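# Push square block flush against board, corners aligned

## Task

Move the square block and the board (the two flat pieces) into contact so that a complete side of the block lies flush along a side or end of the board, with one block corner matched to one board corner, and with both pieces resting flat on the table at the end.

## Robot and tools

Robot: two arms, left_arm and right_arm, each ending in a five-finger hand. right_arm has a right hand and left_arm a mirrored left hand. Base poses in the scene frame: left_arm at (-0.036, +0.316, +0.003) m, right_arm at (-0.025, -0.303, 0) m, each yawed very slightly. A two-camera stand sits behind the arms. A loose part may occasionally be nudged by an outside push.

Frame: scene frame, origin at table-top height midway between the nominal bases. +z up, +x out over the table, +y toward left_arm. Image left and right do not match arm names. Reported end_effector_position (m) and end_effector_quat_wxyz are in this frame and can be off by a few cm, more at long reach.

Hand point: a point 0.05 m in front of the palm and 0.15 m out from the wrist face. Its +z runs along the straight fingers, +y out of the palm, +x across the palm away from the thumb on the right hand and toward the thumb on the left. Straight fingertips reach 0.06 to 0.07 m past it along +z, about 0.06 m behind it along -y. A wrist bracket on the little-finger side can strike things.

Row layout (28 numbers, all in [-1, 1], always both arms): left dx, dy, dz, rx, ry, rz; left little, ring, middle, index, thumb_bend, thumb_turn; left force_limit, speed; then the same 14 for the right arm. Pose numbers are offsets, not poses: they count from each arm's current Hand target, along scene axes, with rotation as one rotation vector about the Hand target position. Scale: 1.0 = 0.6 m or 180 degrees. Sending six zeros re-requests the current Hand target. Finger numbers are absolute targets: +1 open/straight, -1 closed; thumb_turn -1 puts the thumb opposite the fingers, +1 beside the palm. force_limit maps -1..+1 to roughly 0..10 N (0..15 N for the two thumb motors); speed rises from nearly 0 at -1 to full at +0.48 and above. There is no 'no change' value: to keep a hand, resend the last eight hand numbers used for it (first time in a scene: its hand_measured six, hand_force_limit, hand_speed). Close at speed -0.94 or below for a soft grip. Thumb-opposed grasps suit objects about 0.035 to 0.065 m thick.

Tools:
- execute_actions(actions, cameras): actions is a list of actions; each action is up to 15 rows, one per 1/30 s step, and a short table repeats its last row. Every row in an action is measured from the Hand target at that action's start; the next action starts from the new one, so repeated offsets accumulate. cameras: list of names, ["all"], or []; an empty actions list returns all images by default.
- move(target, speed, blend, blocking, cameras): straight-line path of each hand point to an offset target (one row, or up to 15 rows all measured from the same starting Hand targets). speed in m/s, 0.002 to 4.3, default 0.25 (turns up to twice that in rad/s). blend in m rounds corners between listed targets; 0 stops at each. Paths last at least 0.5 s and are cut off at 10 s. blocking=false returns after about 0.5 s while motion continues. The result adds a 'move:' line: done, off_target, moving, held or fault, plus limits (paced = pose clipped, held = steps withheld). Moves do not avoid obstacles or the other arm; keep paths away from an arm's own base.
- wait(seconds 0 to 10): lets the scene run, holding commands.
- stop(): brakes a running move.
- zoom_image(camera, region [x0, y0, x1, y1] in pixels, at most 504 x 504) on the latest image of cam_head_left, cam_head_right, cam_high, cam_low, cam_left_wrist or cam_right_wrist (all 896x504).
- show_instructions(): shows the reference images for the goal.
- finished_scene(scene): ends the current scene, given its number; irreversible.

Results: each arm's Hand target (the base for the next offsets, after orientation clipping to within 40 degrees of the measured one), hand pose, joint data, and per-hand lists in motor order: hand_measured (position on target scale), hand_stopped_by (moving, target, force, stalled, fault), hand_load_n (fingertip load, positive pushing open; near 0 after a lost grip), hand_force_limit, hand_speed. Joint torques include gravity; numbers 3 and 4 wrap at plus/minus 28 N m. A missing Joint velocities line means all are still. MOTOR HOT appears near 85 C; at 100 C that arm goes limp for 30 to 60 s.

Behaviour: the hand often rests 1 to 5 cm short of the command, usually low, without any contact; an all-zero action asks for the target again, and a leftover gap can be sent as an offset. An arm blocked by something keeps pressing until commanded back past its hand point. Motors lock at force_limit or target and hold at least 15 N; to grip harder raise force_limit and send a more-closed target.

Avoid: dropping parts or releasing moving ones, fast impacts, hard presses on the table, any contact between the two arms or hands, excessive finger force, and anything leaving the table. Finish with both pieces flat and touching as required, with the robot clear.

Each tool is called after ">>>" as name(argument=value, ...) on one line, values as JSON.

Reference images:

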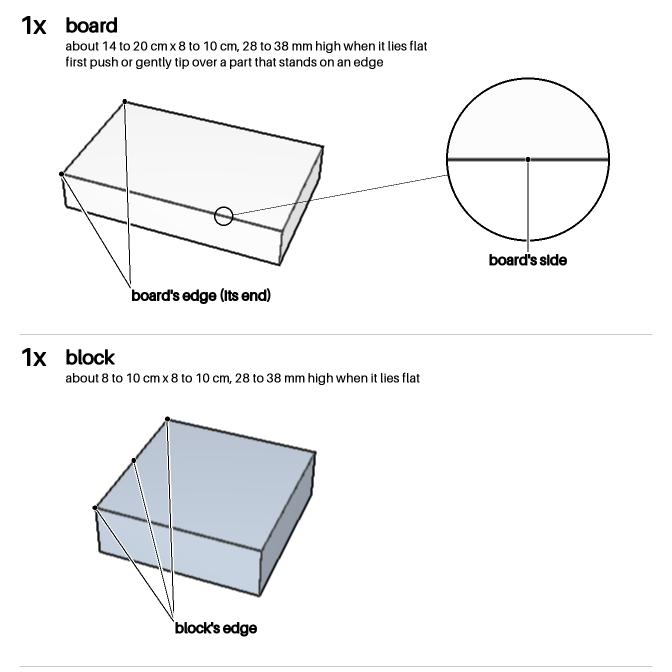

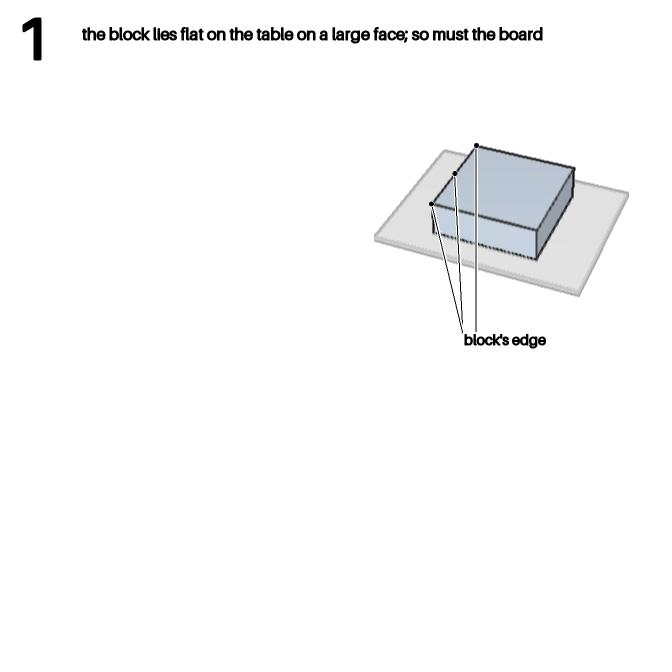

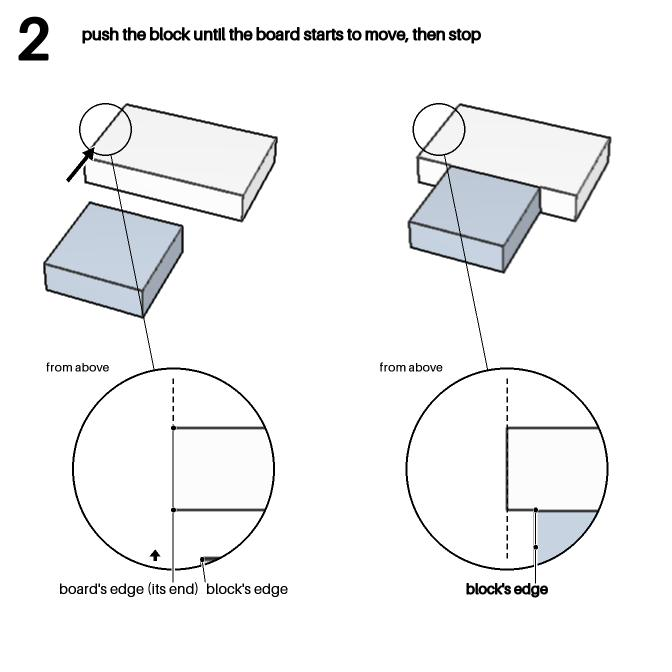

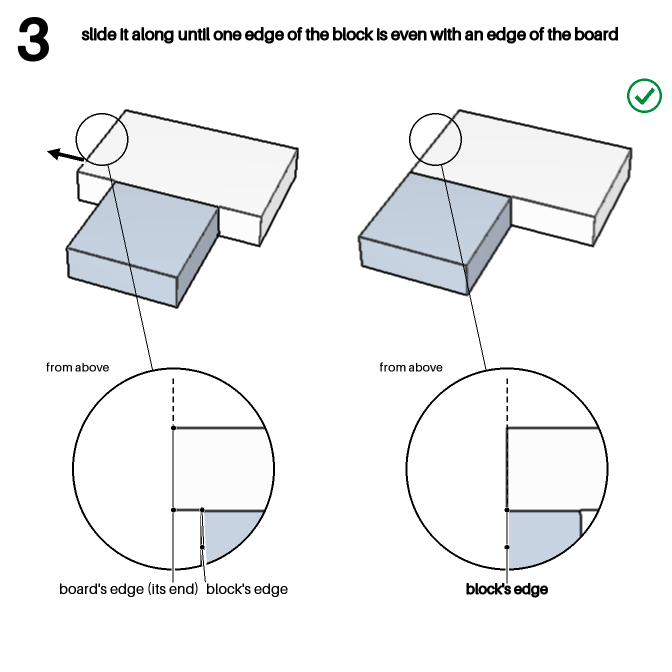

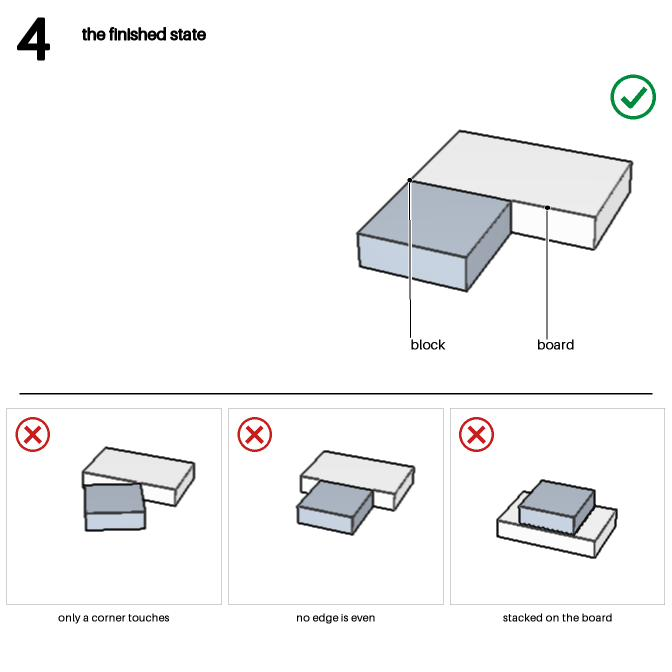

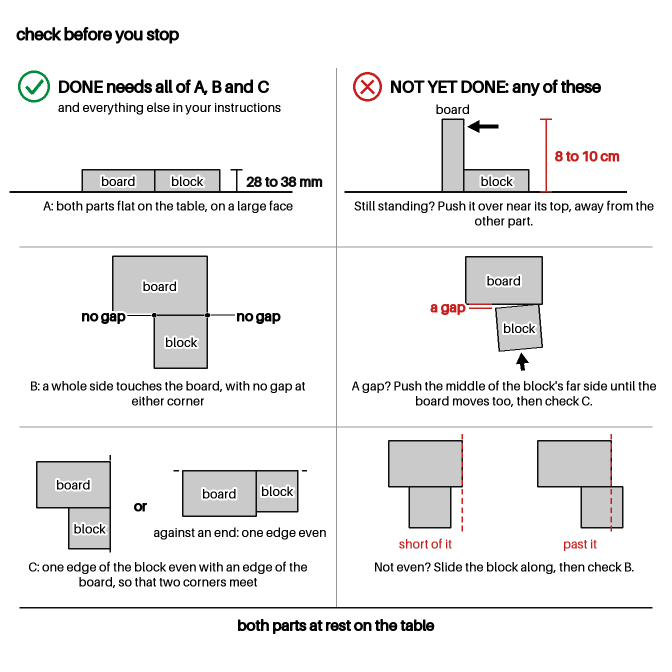

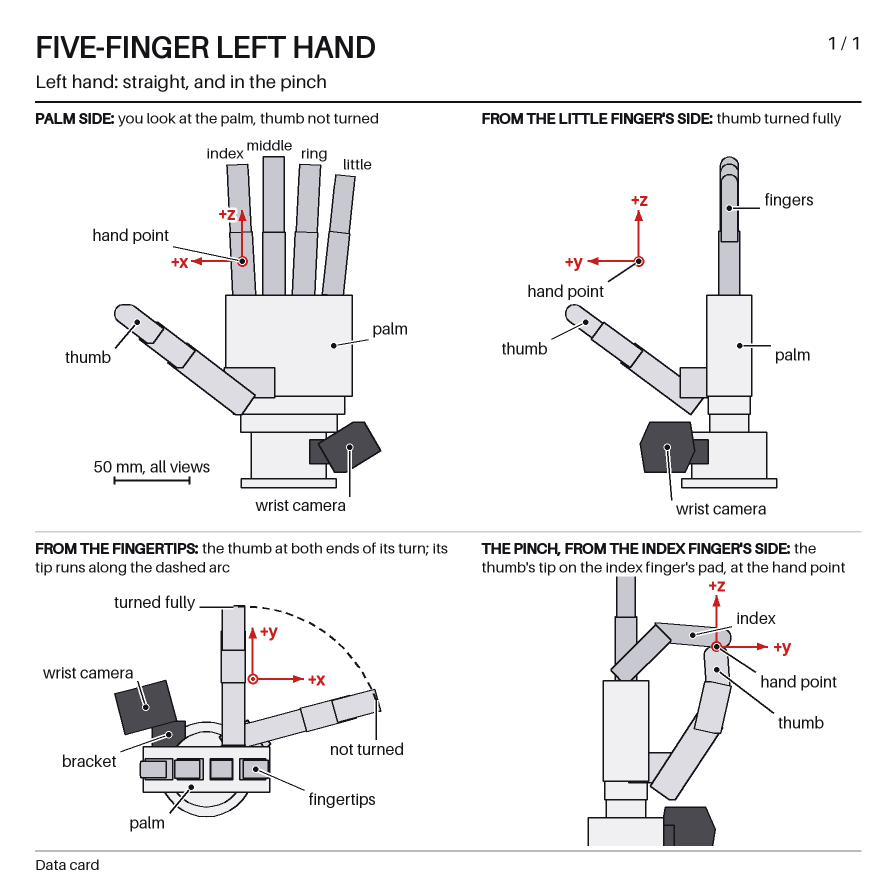

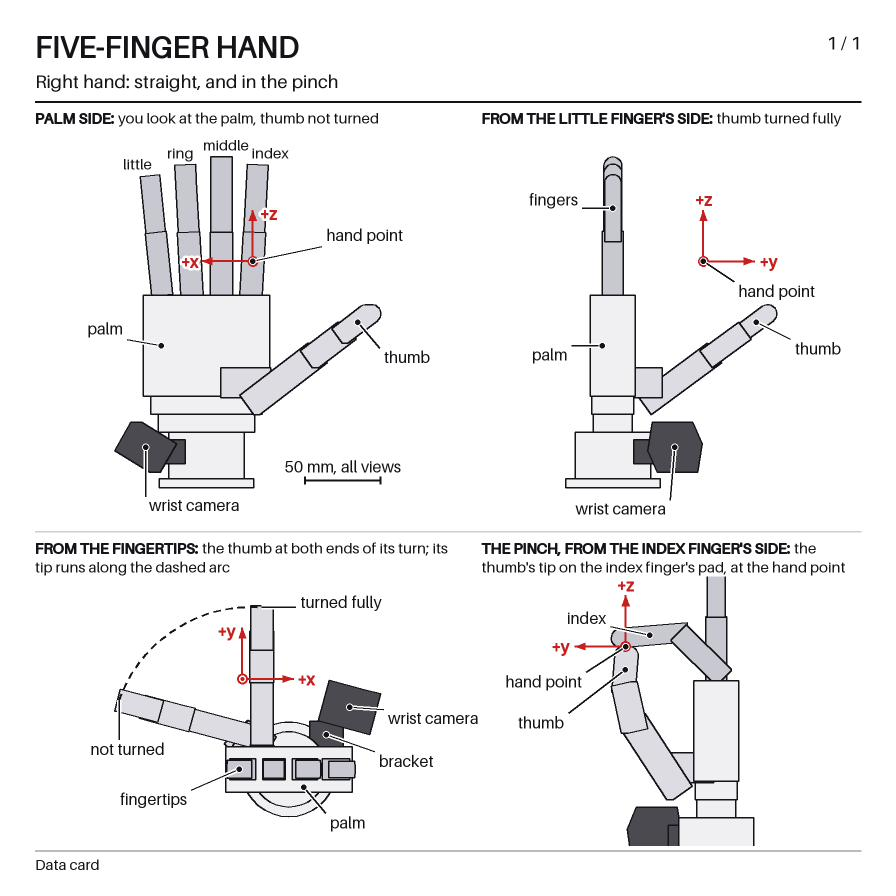

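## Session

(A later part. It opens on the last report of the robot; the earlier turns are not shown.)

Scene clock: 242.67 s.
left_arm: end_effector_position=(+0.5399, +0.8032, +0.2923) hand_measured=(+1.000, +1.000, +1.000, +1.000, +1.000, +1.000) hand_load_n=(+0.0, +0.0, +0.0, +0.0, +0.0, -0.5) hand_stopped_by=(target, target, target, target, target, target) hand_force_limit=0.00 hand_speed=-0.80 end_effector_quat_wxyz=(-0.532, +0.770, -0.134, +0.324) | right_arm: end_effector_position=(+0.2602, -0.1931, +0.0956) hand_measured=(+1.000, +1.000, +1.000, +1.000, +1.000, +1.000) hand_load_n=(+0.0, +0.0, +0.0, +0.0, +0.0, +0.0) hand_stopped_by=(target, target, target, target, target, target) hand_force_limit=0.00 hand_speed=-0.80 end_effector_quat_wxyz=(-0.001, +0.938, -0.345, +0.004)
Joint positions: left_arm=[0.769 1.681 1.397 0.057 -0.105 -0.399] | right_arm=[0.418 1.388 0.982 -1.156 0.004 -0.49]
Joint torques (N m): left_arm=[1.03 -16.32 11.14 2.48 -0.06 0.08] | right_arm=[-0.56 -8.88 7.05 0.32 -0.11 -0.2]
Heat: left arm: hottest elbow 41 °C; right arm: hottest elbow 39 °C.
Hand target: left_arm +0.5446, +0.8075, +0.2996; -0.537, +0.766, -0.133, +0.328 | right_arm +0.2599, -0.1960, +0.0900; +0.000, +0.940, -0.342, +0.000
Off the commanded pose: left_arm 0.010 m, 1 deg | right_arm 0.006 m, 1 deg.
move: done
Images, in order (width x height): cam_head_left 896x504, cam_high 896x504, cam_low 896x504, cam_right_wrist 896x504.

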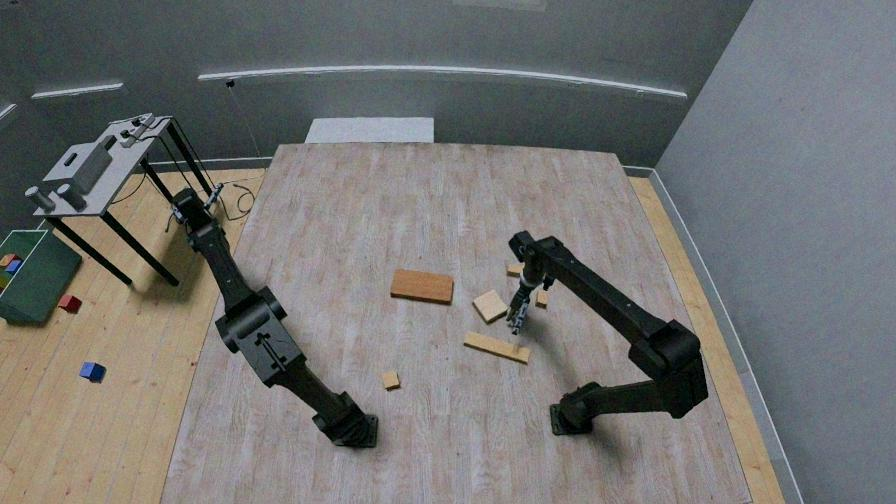

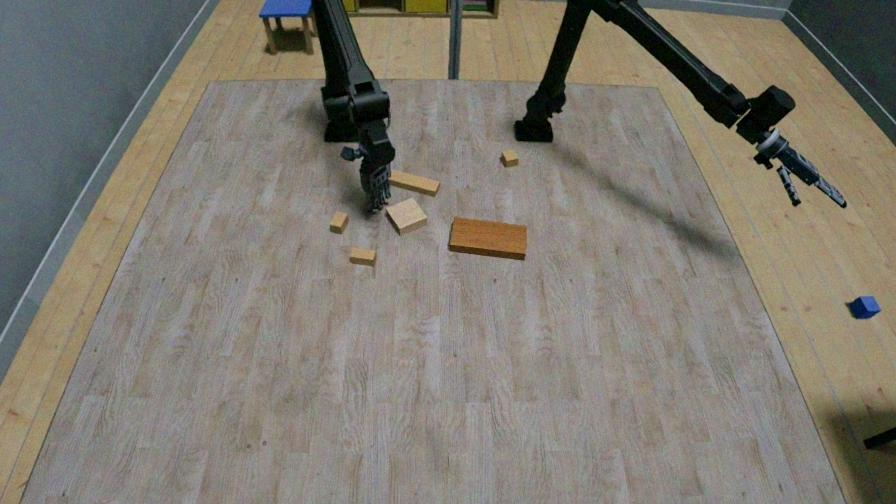

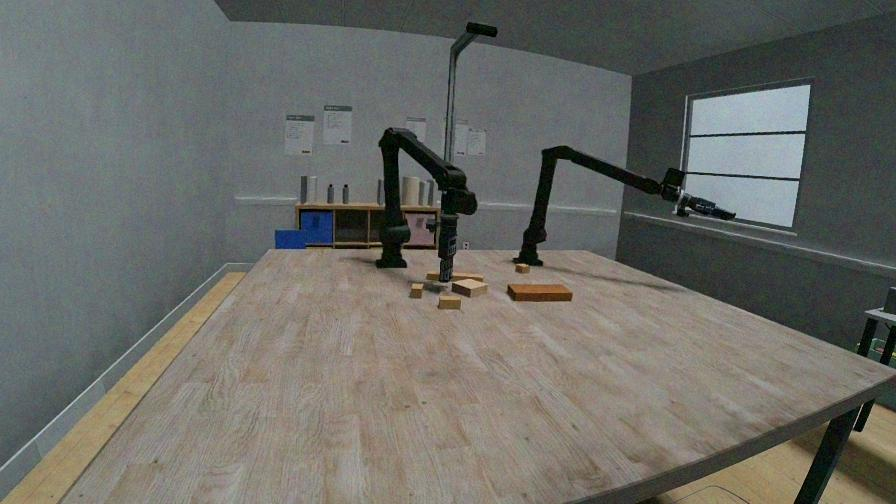

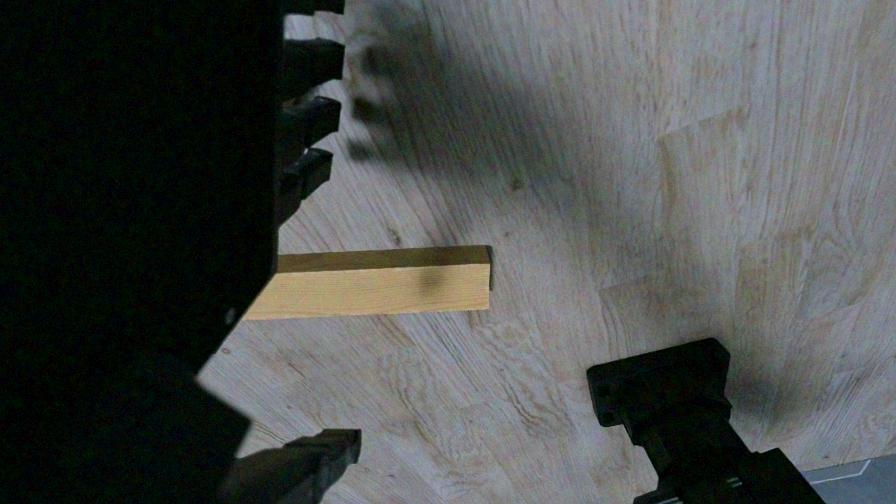

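>>> move(target=[0,0,0,0,0,0,1,1,1,1,1,1,0,-0.8,-0.005,-0.005,-0.035,0,0,0,1,1,1,1,1,1,0,-0.8], speed=0.08, cameras=["cam_low","cam_high"])

>>> zoom_image(camera="cam_high", region=[320, 130, 500, 280])

>>> zoom_image(camera="cam_low", region=[400, 230, 520, 320])

Scene clock: 252.87 s.
left_arm: end_effector_position=(+0.5399, +0.8032, +0.2923) hand_measured=(+1.000, +1.000, +1.000, +1.000, +1.000, +1.000) hand_load_n=(+0.0, +0.0, +0.0, +0.0, +0.0, -0.5) hand_stopped_by=(target, target, target, target, target, target) hand_force_limit=0.00 hand_speed=-0.80 end_effector_quat_wxyz=(-0.532, +0.770, -0.134, +0.324) | right_arm: end_effector_position=(+0.2580, -0.1955, +0.0753) hand_measured=(+1.000, +1.000, +1.000, +1.000, +1.000, +1.000) hand_load_n=(+0.0, +0.0, +0.0, +0.0, +0.0, +0.0) hand_stopped_by=(target, target, target, target, target, target) hand_force_limit=0.00 hand_speed=-0.80 end_effector_quat_wxyz=(-0.002, +0.939, -0.345, +0.005)
Joint positions: left_arm=[0.769 1.681 1.397 0.057 -0.105 -0.399] | right_arm=[0.414 1.403 0.938 -1.095 0.004 -0.494]
Joint torques (N m): left_arm=[1.03 -16.26 11.15 2.48 -0.06 0.08] | right_arm=[-0.67 -8.82 6.82 0.14 -0.11 -0.24]
Heat: left arm: hottest elbow 41 °C; right arm: hottest elbow 39 °C.
Hand target: left_arm +0.5446, +0.8075, +0.2996; -0.537, +0.766, -0.133, +0.328 | right_arm +0.2570, -0.1990, +0.0690; +0.000, +0.940, -0.342, +0.000
Off the commanded pose: left_arm 0.010 m, 1 deg | right_arm 0.007 m, 1 deg.
move: done
Images, in order (width x height): cam_high 896x504, cam_low 896x504.

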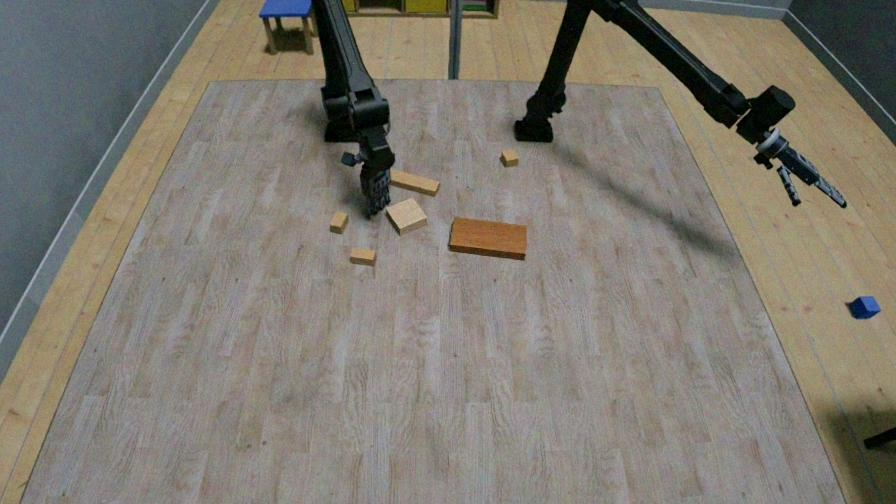

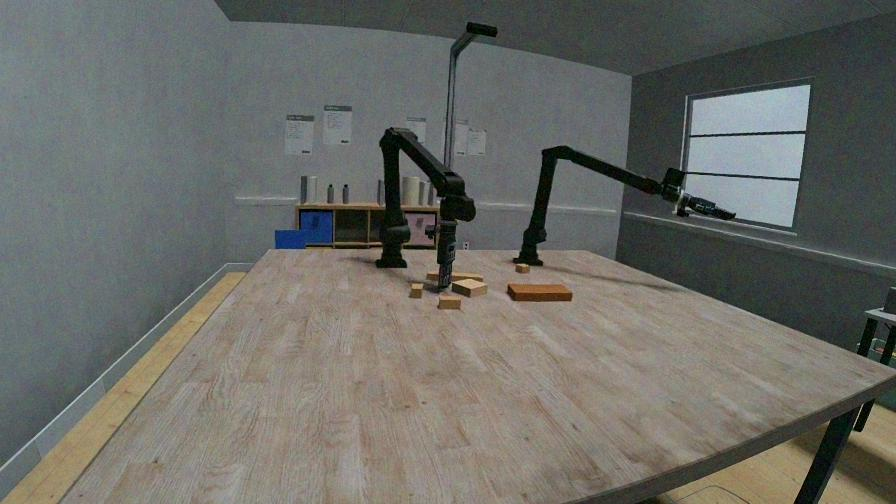

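Scaled by 2.800 from the camera's 896x504 image, which has a finer 1280x720 frame.

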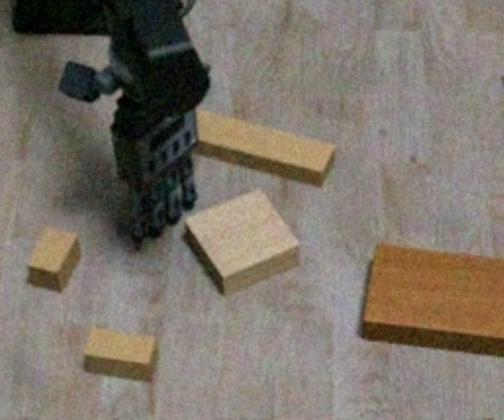

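Scaled by 4.200 from the camera's 896x504 image, which has a finer 1280x720 frame.

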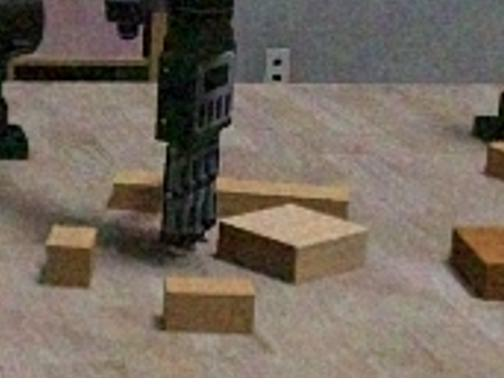

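>>> move(target=[0,0,0,0,0,0,1,1,1,1,1,1,0,-0.8,0.005,0.075,0.0,0,0,0,1,1,1,1,1,1,0,-0.8], speed=0.1, cameras=["cam_low","cam_high","cam_head_left"])

>>> zoom_image(camera="cam_high", region=[320, 130, 500, 280])

>>> zoom_image(camera="cam_low", region=[400, 230, 520, 320])

>>> zoom_image(camera="cam_head_left", region=[440, 240, 570, 370])

Scene clock: 284.57 s.
left_arm: end_effector_position=(+0.5399, +0.8032, +0.2923) hand_measured=(+1.000, +1.000, +1.000, +1.000, +1.000, +1.000) hand_load_n=(+0.0, +0.0, +0.0, +0.0, +0.0, +0.0) hand_stopped_by=(target, target, target, target, target, target) hand_force_limit=0.00 hand_speed=-0.80 end_effector_quat_wxyz=(-0.532, +0.770, -0.134, +0.324) | right_arm: end_effector_position=(+0.2522, -0.1778, +0.0709) hand_measured=(+1.000, +1.000, +1.000, +1.000, +1.000, +1.000) hand_load_n=(+0.0, +0.0, -4.5, +0.0, +0.0, +0.0) hand_stopped_by=(target, target, target, target, target, target) hand_force_limit=0.00 hand_speed=-0.80 end_effector_quat_wxyz=(+0.014, +0.937, -0.348, +0.009)
Joint positions: left_arm=[0.769 1.681 1.397 0.057 -0.105 -0.399] | right_arm=[0.478 1.426 0.946 -1.098 0.033 -0.423]
Joint torques (N m): left_arm=[1.03 -16.32 11.15 2.5 -0.06 0.08] | right_arm=[2.73 -6.59 10.13 0.14 -1.15 0.18]
Heat: left arm: hottest elbow 41 °C; right arm: hottest elbow 37 °C.
Hand target: left_arm +0.5446, +0.8075, +0.2996; -0.537, +0.766, -0.133, +0.328 | right_arm +0.2600, -0.1539, +0.0691; +0.000, +0.940, -0.342, +0.001
Off the commanded pose: left_arm 0.010 m, 1 deg | right_arm 0.025 m, 2 deg.
move: off_target (right_arm)
Images, in order (width x height): cam_head_left 896x504, cam_high 896x504, cam_low 896x504.

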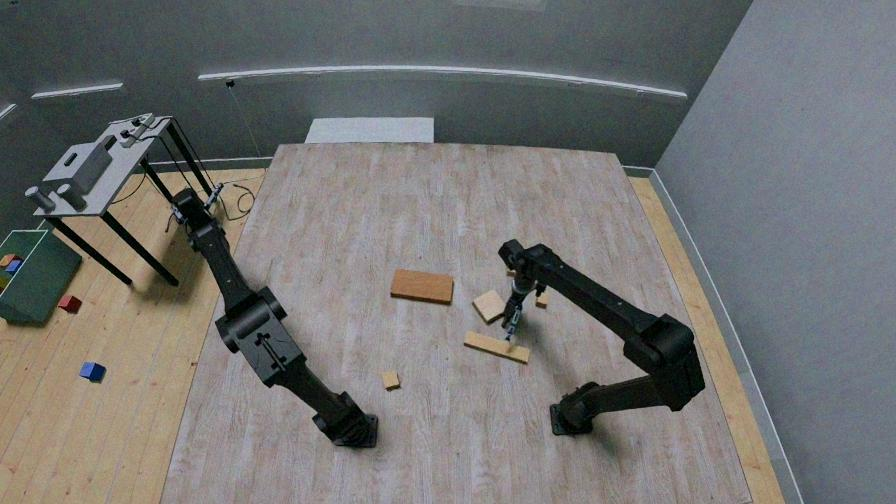

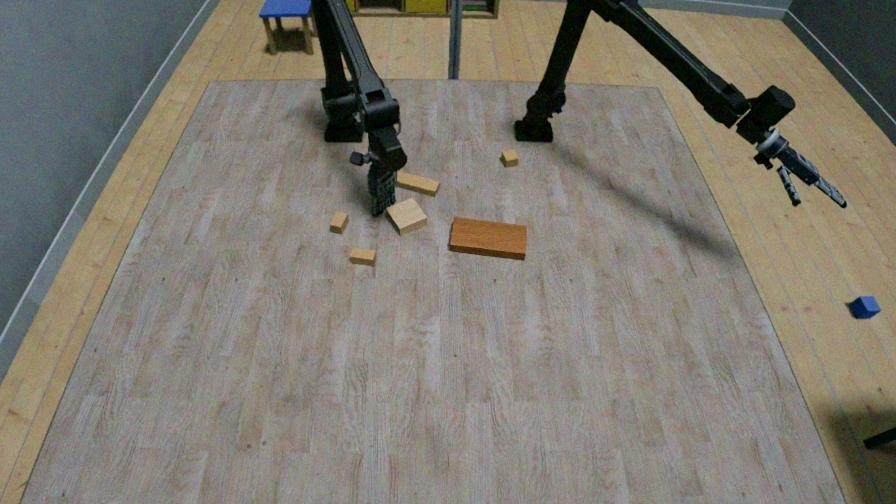

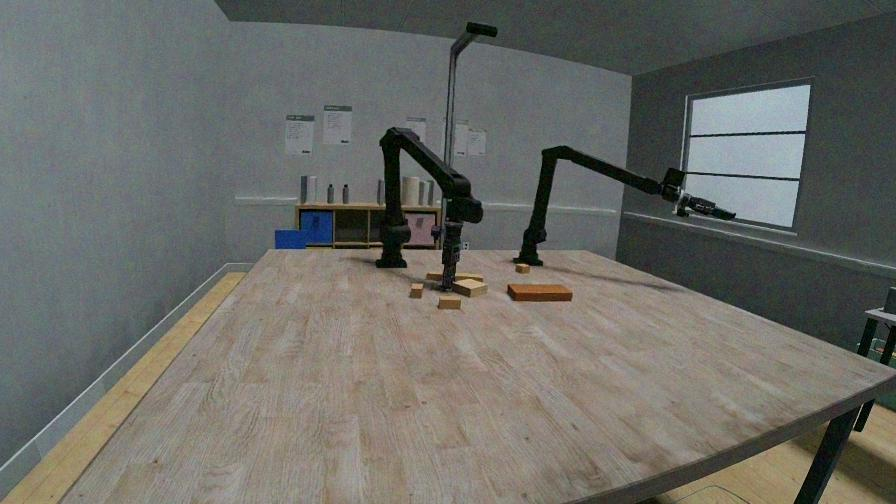

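Scaled by 2.800 from the camera's 896x504 image, which has a finer 1280x720 frame.

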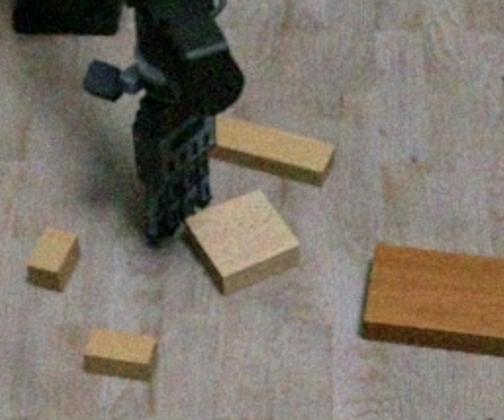

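Scaled by 4.200 from the camera's 896x504 image, which has a finer 1280x720 frame.

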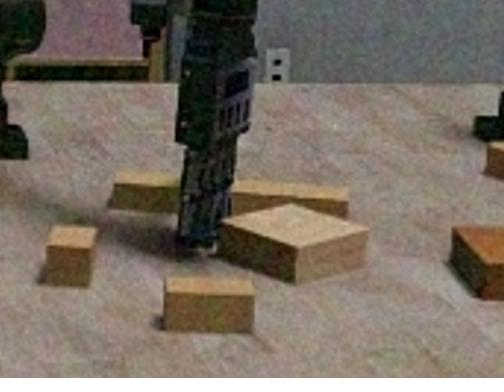

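Scaled by 3.877 from the camera's 896x504 image, which has a finer 1280x720 frame.

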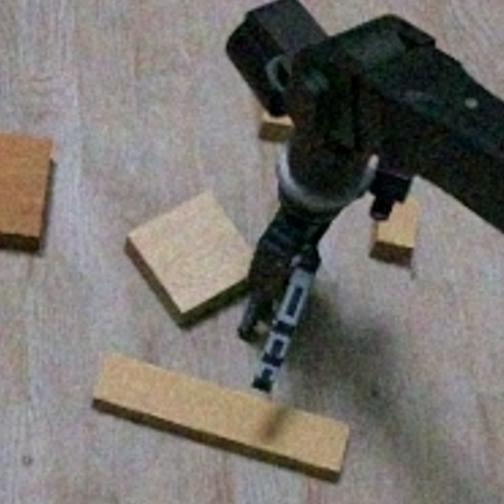

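>>> move(target=[0,0,0,0,0,0,1,1,1,1,1,1,0,-0.8,-0.005,-0.04,0.03,0,0,0,1,1,1,1,1,1,0,-0.8], speed=0.1, cameras=[])

Scene clock: 292.87 s.
left_arm: end_effector_position=(+0.5399, +0.8032, +0.2923) hand_measured=(+1.000, +1.000, +1.000, +1.000, +1.000, +1.000) hand_load_n=(+0.0, +0.0, +0.0, +0.0, -0.5, -0.5) hand_stopped_by=(target, target, target, target, target, target) hand_force_limit=0.00 hand_speed=-0.80 end_effector_quat_wxyz=(-0.532, +0.770, -0.134, +0.324) | right_arm: end_effector_position=(+0.2442, -0.1809, +0.0737) hand_measured=(+1.000, +1.000, +1.000, +1.000, +1.000, +1.000) hand_load_n=(+0.0, +0.0, +0.0, +0.0, +0.0, +0.0) hand_stopped_by=(target, target, target, target, target, target) hand_force_limit=0.00 hand_speed=-0.80 end_effector_quat_wxyz=(+0.016, +0.938, -0.345, -0.012)
Joint positions: left_arm=[0.769 1.681 1.397 0.057 -0.105 -0.399] | right_arm=[0.466 1.425 0.946 -1.131 0.005 -0.441]
Joint torques (N m): left_arm=[1.03 -16.32 11.15 2.48 -0.06 0.08] | right_arm=[-0.73 -11.22 9.77 -0.39 -0.16 -0.22]
Heat: left arm: hottest elbow 41 °C; right arm: hottest elbow 37 °C.
Hand target: left_arm +0.5446, +0.8075, +0.2996; -0.537, +0.766, -0.133, +0.328 | right_arm +0.2569, -0.1780, +0.0871; +0.000, +0.940, -0.342, +0.000
Off the commanded pose: left_arm 0.010 m, 1 deg | right_arm 0.019 m, 2 deg.
move: off_target (right_arm)
No camera images: "cameras" was empty.

>>> move(target=[0,0,0,0,0,0,1,1,1,1,1,1,0,-0.8,0.015,0.0,0.04,0,0,0,1,1,1,1,1,1,0,-0.8], speed=0.1, cameras=["cam_high","cam_low"])

>>> zoom_image(camera="cam_high", region=[320, 130, 500, 280])

>>> zoom_image(camera="cam_low", region=[400, 230, 520, 320])

Scene clock: 303.33 s.
left_arm: end_effector_position=(+0.5399, +0.8032, +0.2923) hand_measured=(+1.000, +1.000, +1.000, +1.000, +1.000, +1.000) hand_load_n=(+0.0, +0.0, +0.0, +0.0, +0.0, -0.5) hand_stopped_by=(target, target, target, target, target, target) hand_force_limit=0.00 hand_speed=-0.80 end_effector_quat_wxyz=(-0.532, +0.770, -0.134, +0.324) | right_arm: end_effector_position=(+0.2435, -0.1849, +0.0910) hand_measured=(+1.000, +1.000, +1.000, +1.000, +1.000, +1.000) hand_load_n=(+0.0, +0.0, +0.0, +0.0, +0.0, +0.0) hand_stopped_by=(target, target, target, target, target, target) hand_force_limit=0.00 hand_speed=-0.80 end_effector_quat_wxyz=(+0.024, +0.938, -0.345, -0.020)
Joint positions: left_arm=[0.769 1.681 1.397 0.057 -0.105 -0.399] | right_arm=[0.457 1.416 0.982 -1.199 0.005 -0.451]
Joint torques (N m): left_arm=[1.03 -16.32 11.15 2.5 -0.06 0.08] | right_arm=[-0.38 -11.05 11.77 -0.53 -0.16 -0.21]
Heat: left arm: hottest elbow 42 °C; right arm: hottest elbow 37 °C.
Hand target: left_arm +0.5446, +0.8075, +0.2996; -0.537, +0.766, -0.133, +0.328 | right_arm +0.2660, -0.1779, +0.1111; +0.000, +0.940, -0.342, +0.000
Off the commanded pose: left_arm 0.010 m, 1 deg | right_arm 0.031 m, 4 deg.
move: off_target (right_arm)
Images, in order (width x height): cam_high 896x504, cam_low 896x504.

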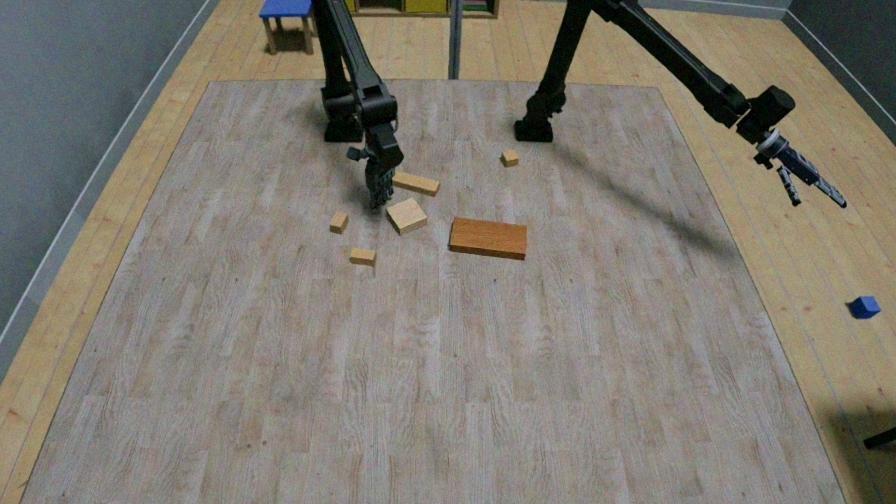

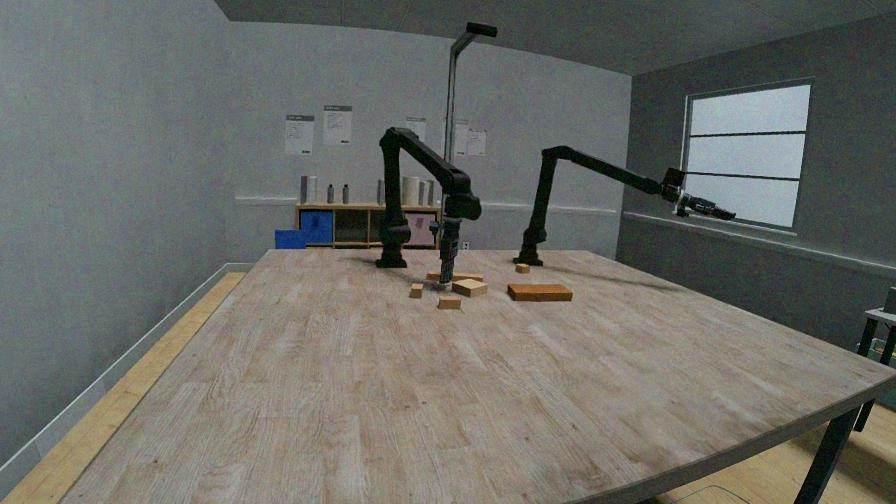

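Scaled by 2.800 from the camera's 896x504 image, which has a finer 1280x720 frame.

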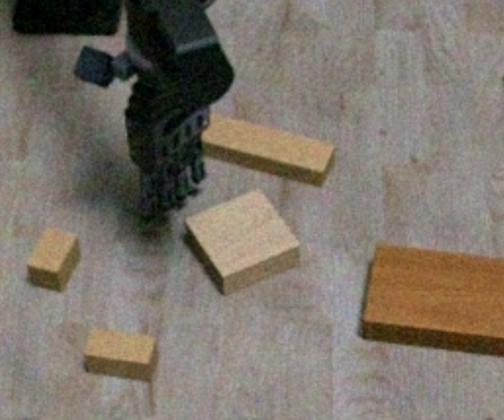

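Scaled by 4.200 from the camera's 896x504 image, which has a finer 1280x720 frame.

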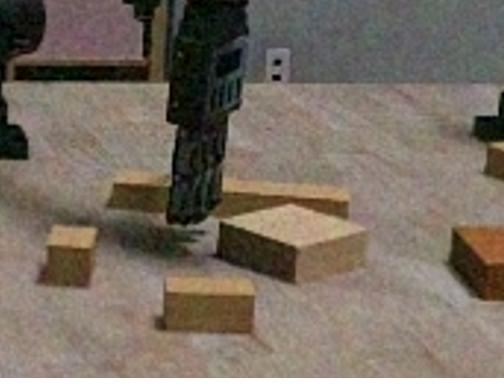

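>>> move(target=[0,0,0,0,0,0,1,1,1,1,1,1,0,-0.8,-0.018,0.063,-0.02,0,0,0,1,1,1,1,1,1,0,-0.8], speed=0.1, cameras=["cam_high","cam_head_left"])

>>> zoom_image(camera="cam_high", region=[320, 130, 500, 280])

>>> zoom_image(camera="cam_head_left", region=[440, 240, 570, 370])

Scene clock: 345.73 s.
left_arm: end_effector_position=(+0.5399, +0.8032, +0.2923) hand_measured=(+1.000, +1.000, +1.000, +1.000, +1.000, +1.000) hand_load_n=(+0.0, +0.0, +0.0, +0.0, +0.0, -0.5) hand_stopped_by=(target, target, target, target, target, target) hand_force_limit=0.00 hand_speed=-0.80 end_effector_quat_wxyz=(-0.532, +0.770, -0.134, +0.324) | right_arm: end_effector_position=(+0.2333, -0.1553, +0.0882) hand_measured=(+1.000, +1.000, +1.000, +1.000, +1.000, +1.000) hand_load_n=(+0.0, +0.0, +0.0, +0.0, +0.0, +0.0) hand_stopped_by=(target, target, target, target, target, target) hand_force_limit=0.00 hand_speed=-0.80 end_effector_quat_wxyz=(+0.020, +0.941, -0.338, -0.017)
Joint positions: left_arm=[0.769 1.681 1.397 0.057 -0.105 -0.399] | right_arm=[0.543 1.421 0.982 -1.183 0.001 -0.38]
Joint torques (N m): left_arm=[0.97 -16.32 11.15 2.5 -0.06 0.08] | right_arm=[0.56 -8.82 11.63 0.13 -0.03 0.07]
Heat: left arm: hottest elbow 42 °C; right arm: hottest elbow 43 °C.
Hand target: left_arm +0.5446, +0.8075, +0.2996; -0.537, +0.766, -0.133, +0.328 | right_arm +0.2552, -0.1402, +0.0991; +0.000, +0.940, -0.342, +0.000
Off the commanded pose: left_arm 0.010 m, 1 deg | right_arm 0.029 m, 3 deg.
move: off_target (right_arm)
Images, in order (width x height): cam_head_left 896x504, cam_high 896x504.

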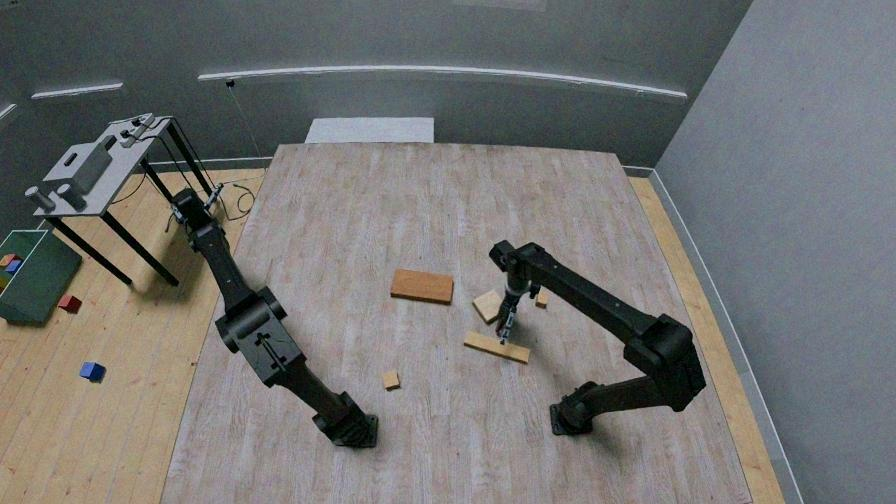

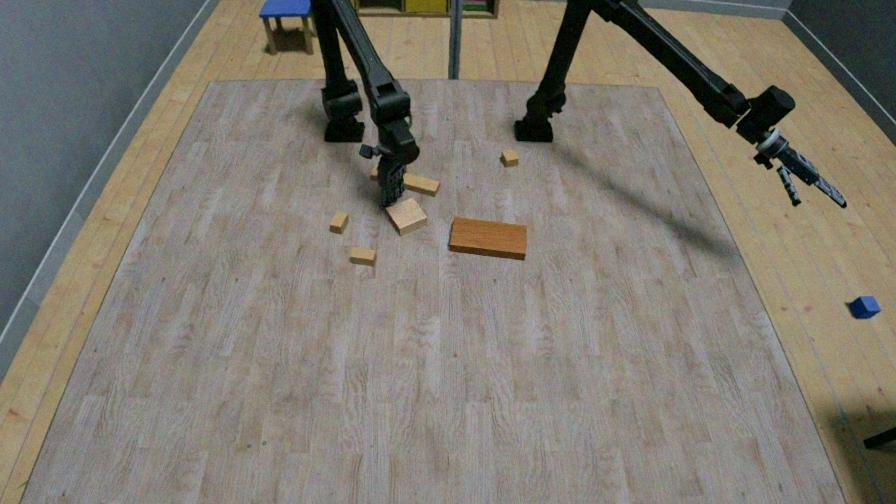

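Scaled by 2.800 from the camera's 896x504 image, which has a finer 1280x720 frame.

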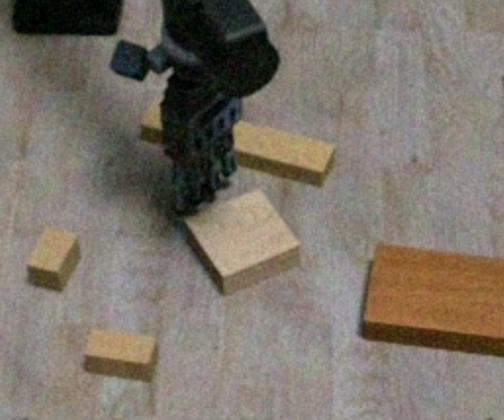

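Scaled by 3.877 from the camera's 896x504 image, which has a finer 1280x720 frame.

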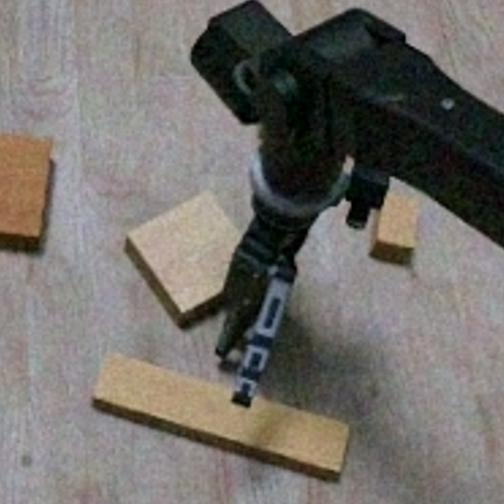

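>>> move(target=[0,0,0,0,0,0,1,1,1,1,1,1,0,-0.8,0.043,0.04,0.0,0,0,0,1,1,1,1,1,1,0,-0.8], speed=0.1, cameras=["cam_high","cam_head_left","cam_low"])

>>> zoom_image(camera="cam_high", region=[320, 130, 500, 280])

>>> zoom_image(camera="cam_head_left", region=[440, 240, 570, 370])

>>> zoom_image(camera="cam_low", region=[400, 230, 520, 320])

Scene clock: 358.43 s.
left_arm: end_effector_position=(+0.5399, +0.8032, +0.2923) hand_measured=(+1.000, +1.000, +1.000, +1.000, +1.000, +1.000) hand_load_n=(+0.0, +0.0, +0.0, +0.0, +0.0, -0.5) hand_stopped_by=(target, target, target, target, target, target) hand_force_limit=0.00 hand_speed=-0.80 end_effector_quat_wxyz=(-0.532, +0.770, -0.134, +0.324) | right_arm: end_effector_position=(+0.2588, -0.1335, +0.0860) hand_measured=(+1.000, +1.000, +1.000, +1.000, +1.000, +1.000) hand_load_n=(-0.5, +0.0, +0.0, +0.0, +0.0, +0.0) hand_stopped_by=(target, target, target, target, target, target) hand_force_limit=0.00 hand_speed=-0.80 end_effector_quat_wxyz=(+0.020, +0.940, -0.341, -0.016)
Joint positions: left_arm=[0.769 1.681 1.397 0.057 -0.105 -0.399] | right_arm=[0.559 1.506 1.067 -1.183 0.001 -0.358]
Joint torques (N m): left_arm=[1.03 -16.38 11.17 2.48 -0.06 0.08] | right_arm=[0.73 -10.23 12.16 -0.24 -0.02 0.11]
Heat: left arm: hottest elbow 42 °C; right arm: hottest elbow 44 °C.
Hand target: left_arm +0.5446, +0.8075, +0.2996; -0.537, +0.766, -0.133, +0.328 | right_arm +0.2809, -0.1162, +0.0991; +0.000, +0.940, -0.342, +0.000
Off the commanded pose: left_arm 0.010 m, 1 deg | right_arm 0.031 m, 3 deg.
move: off_target (right_arm)
Images, in order (width x height): cam_head_left 896x504, cam_high 896x504, cam_low 896x504.

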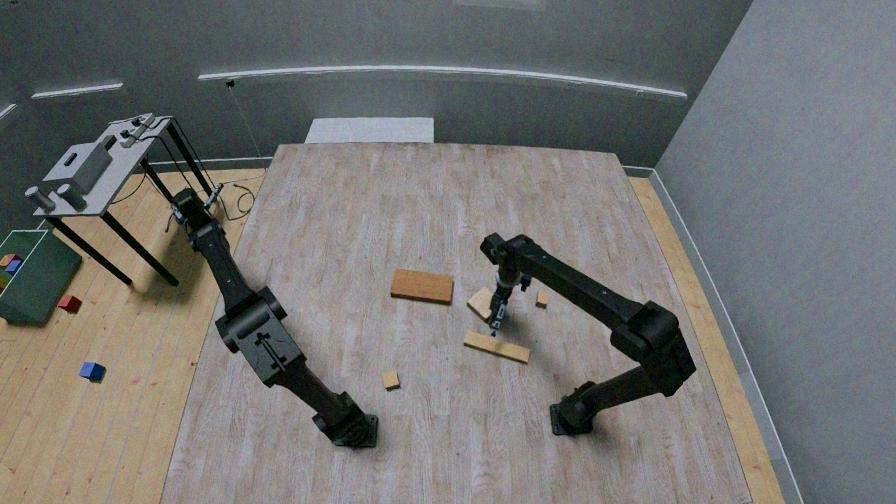

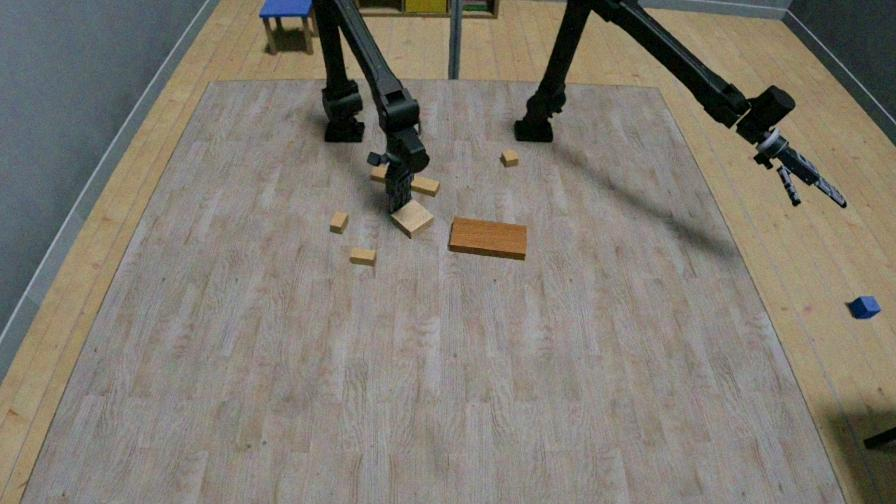

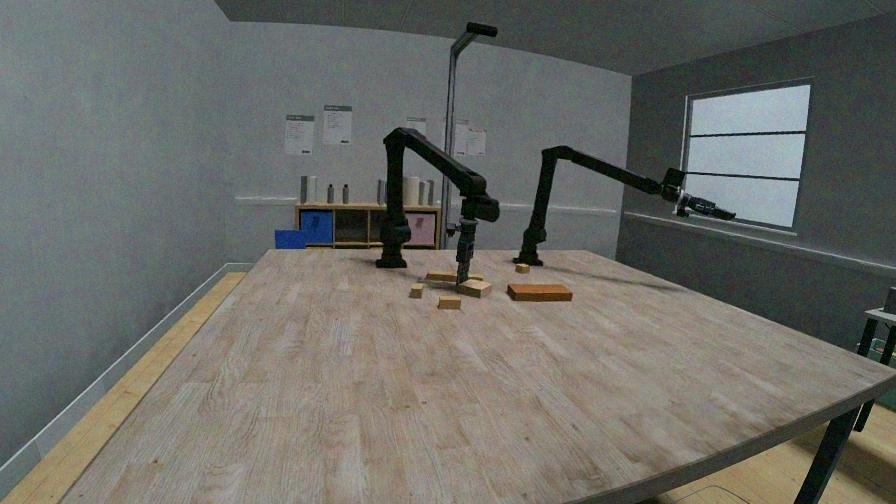

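Scaled by 2.800 from the camera's 896x504 image, which has a finer 1280x720 frame.

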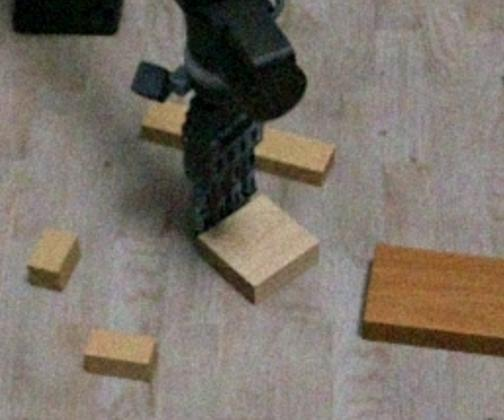

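Scaled by 3.877 from the camera's 896x504 image, which has a finer 1280x720 frame.

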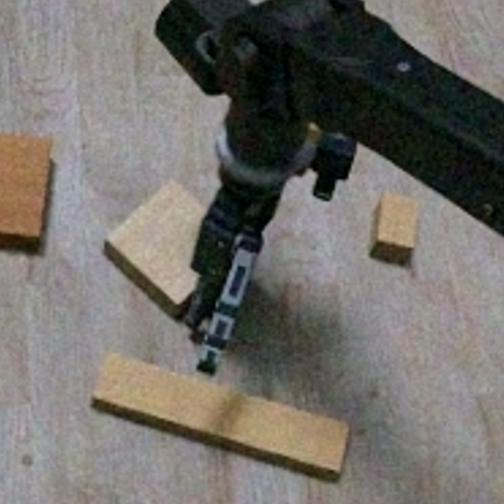

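Scaled by 4.200 from the camera's 896x504 image, which has a finer 1280x720 frame.

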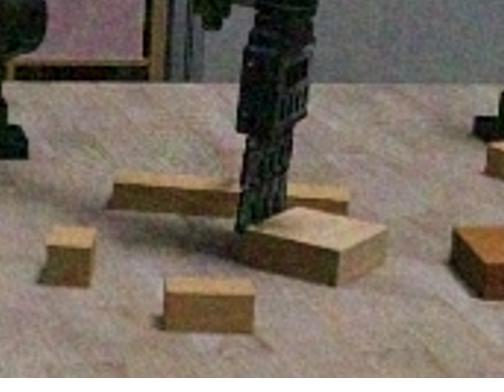

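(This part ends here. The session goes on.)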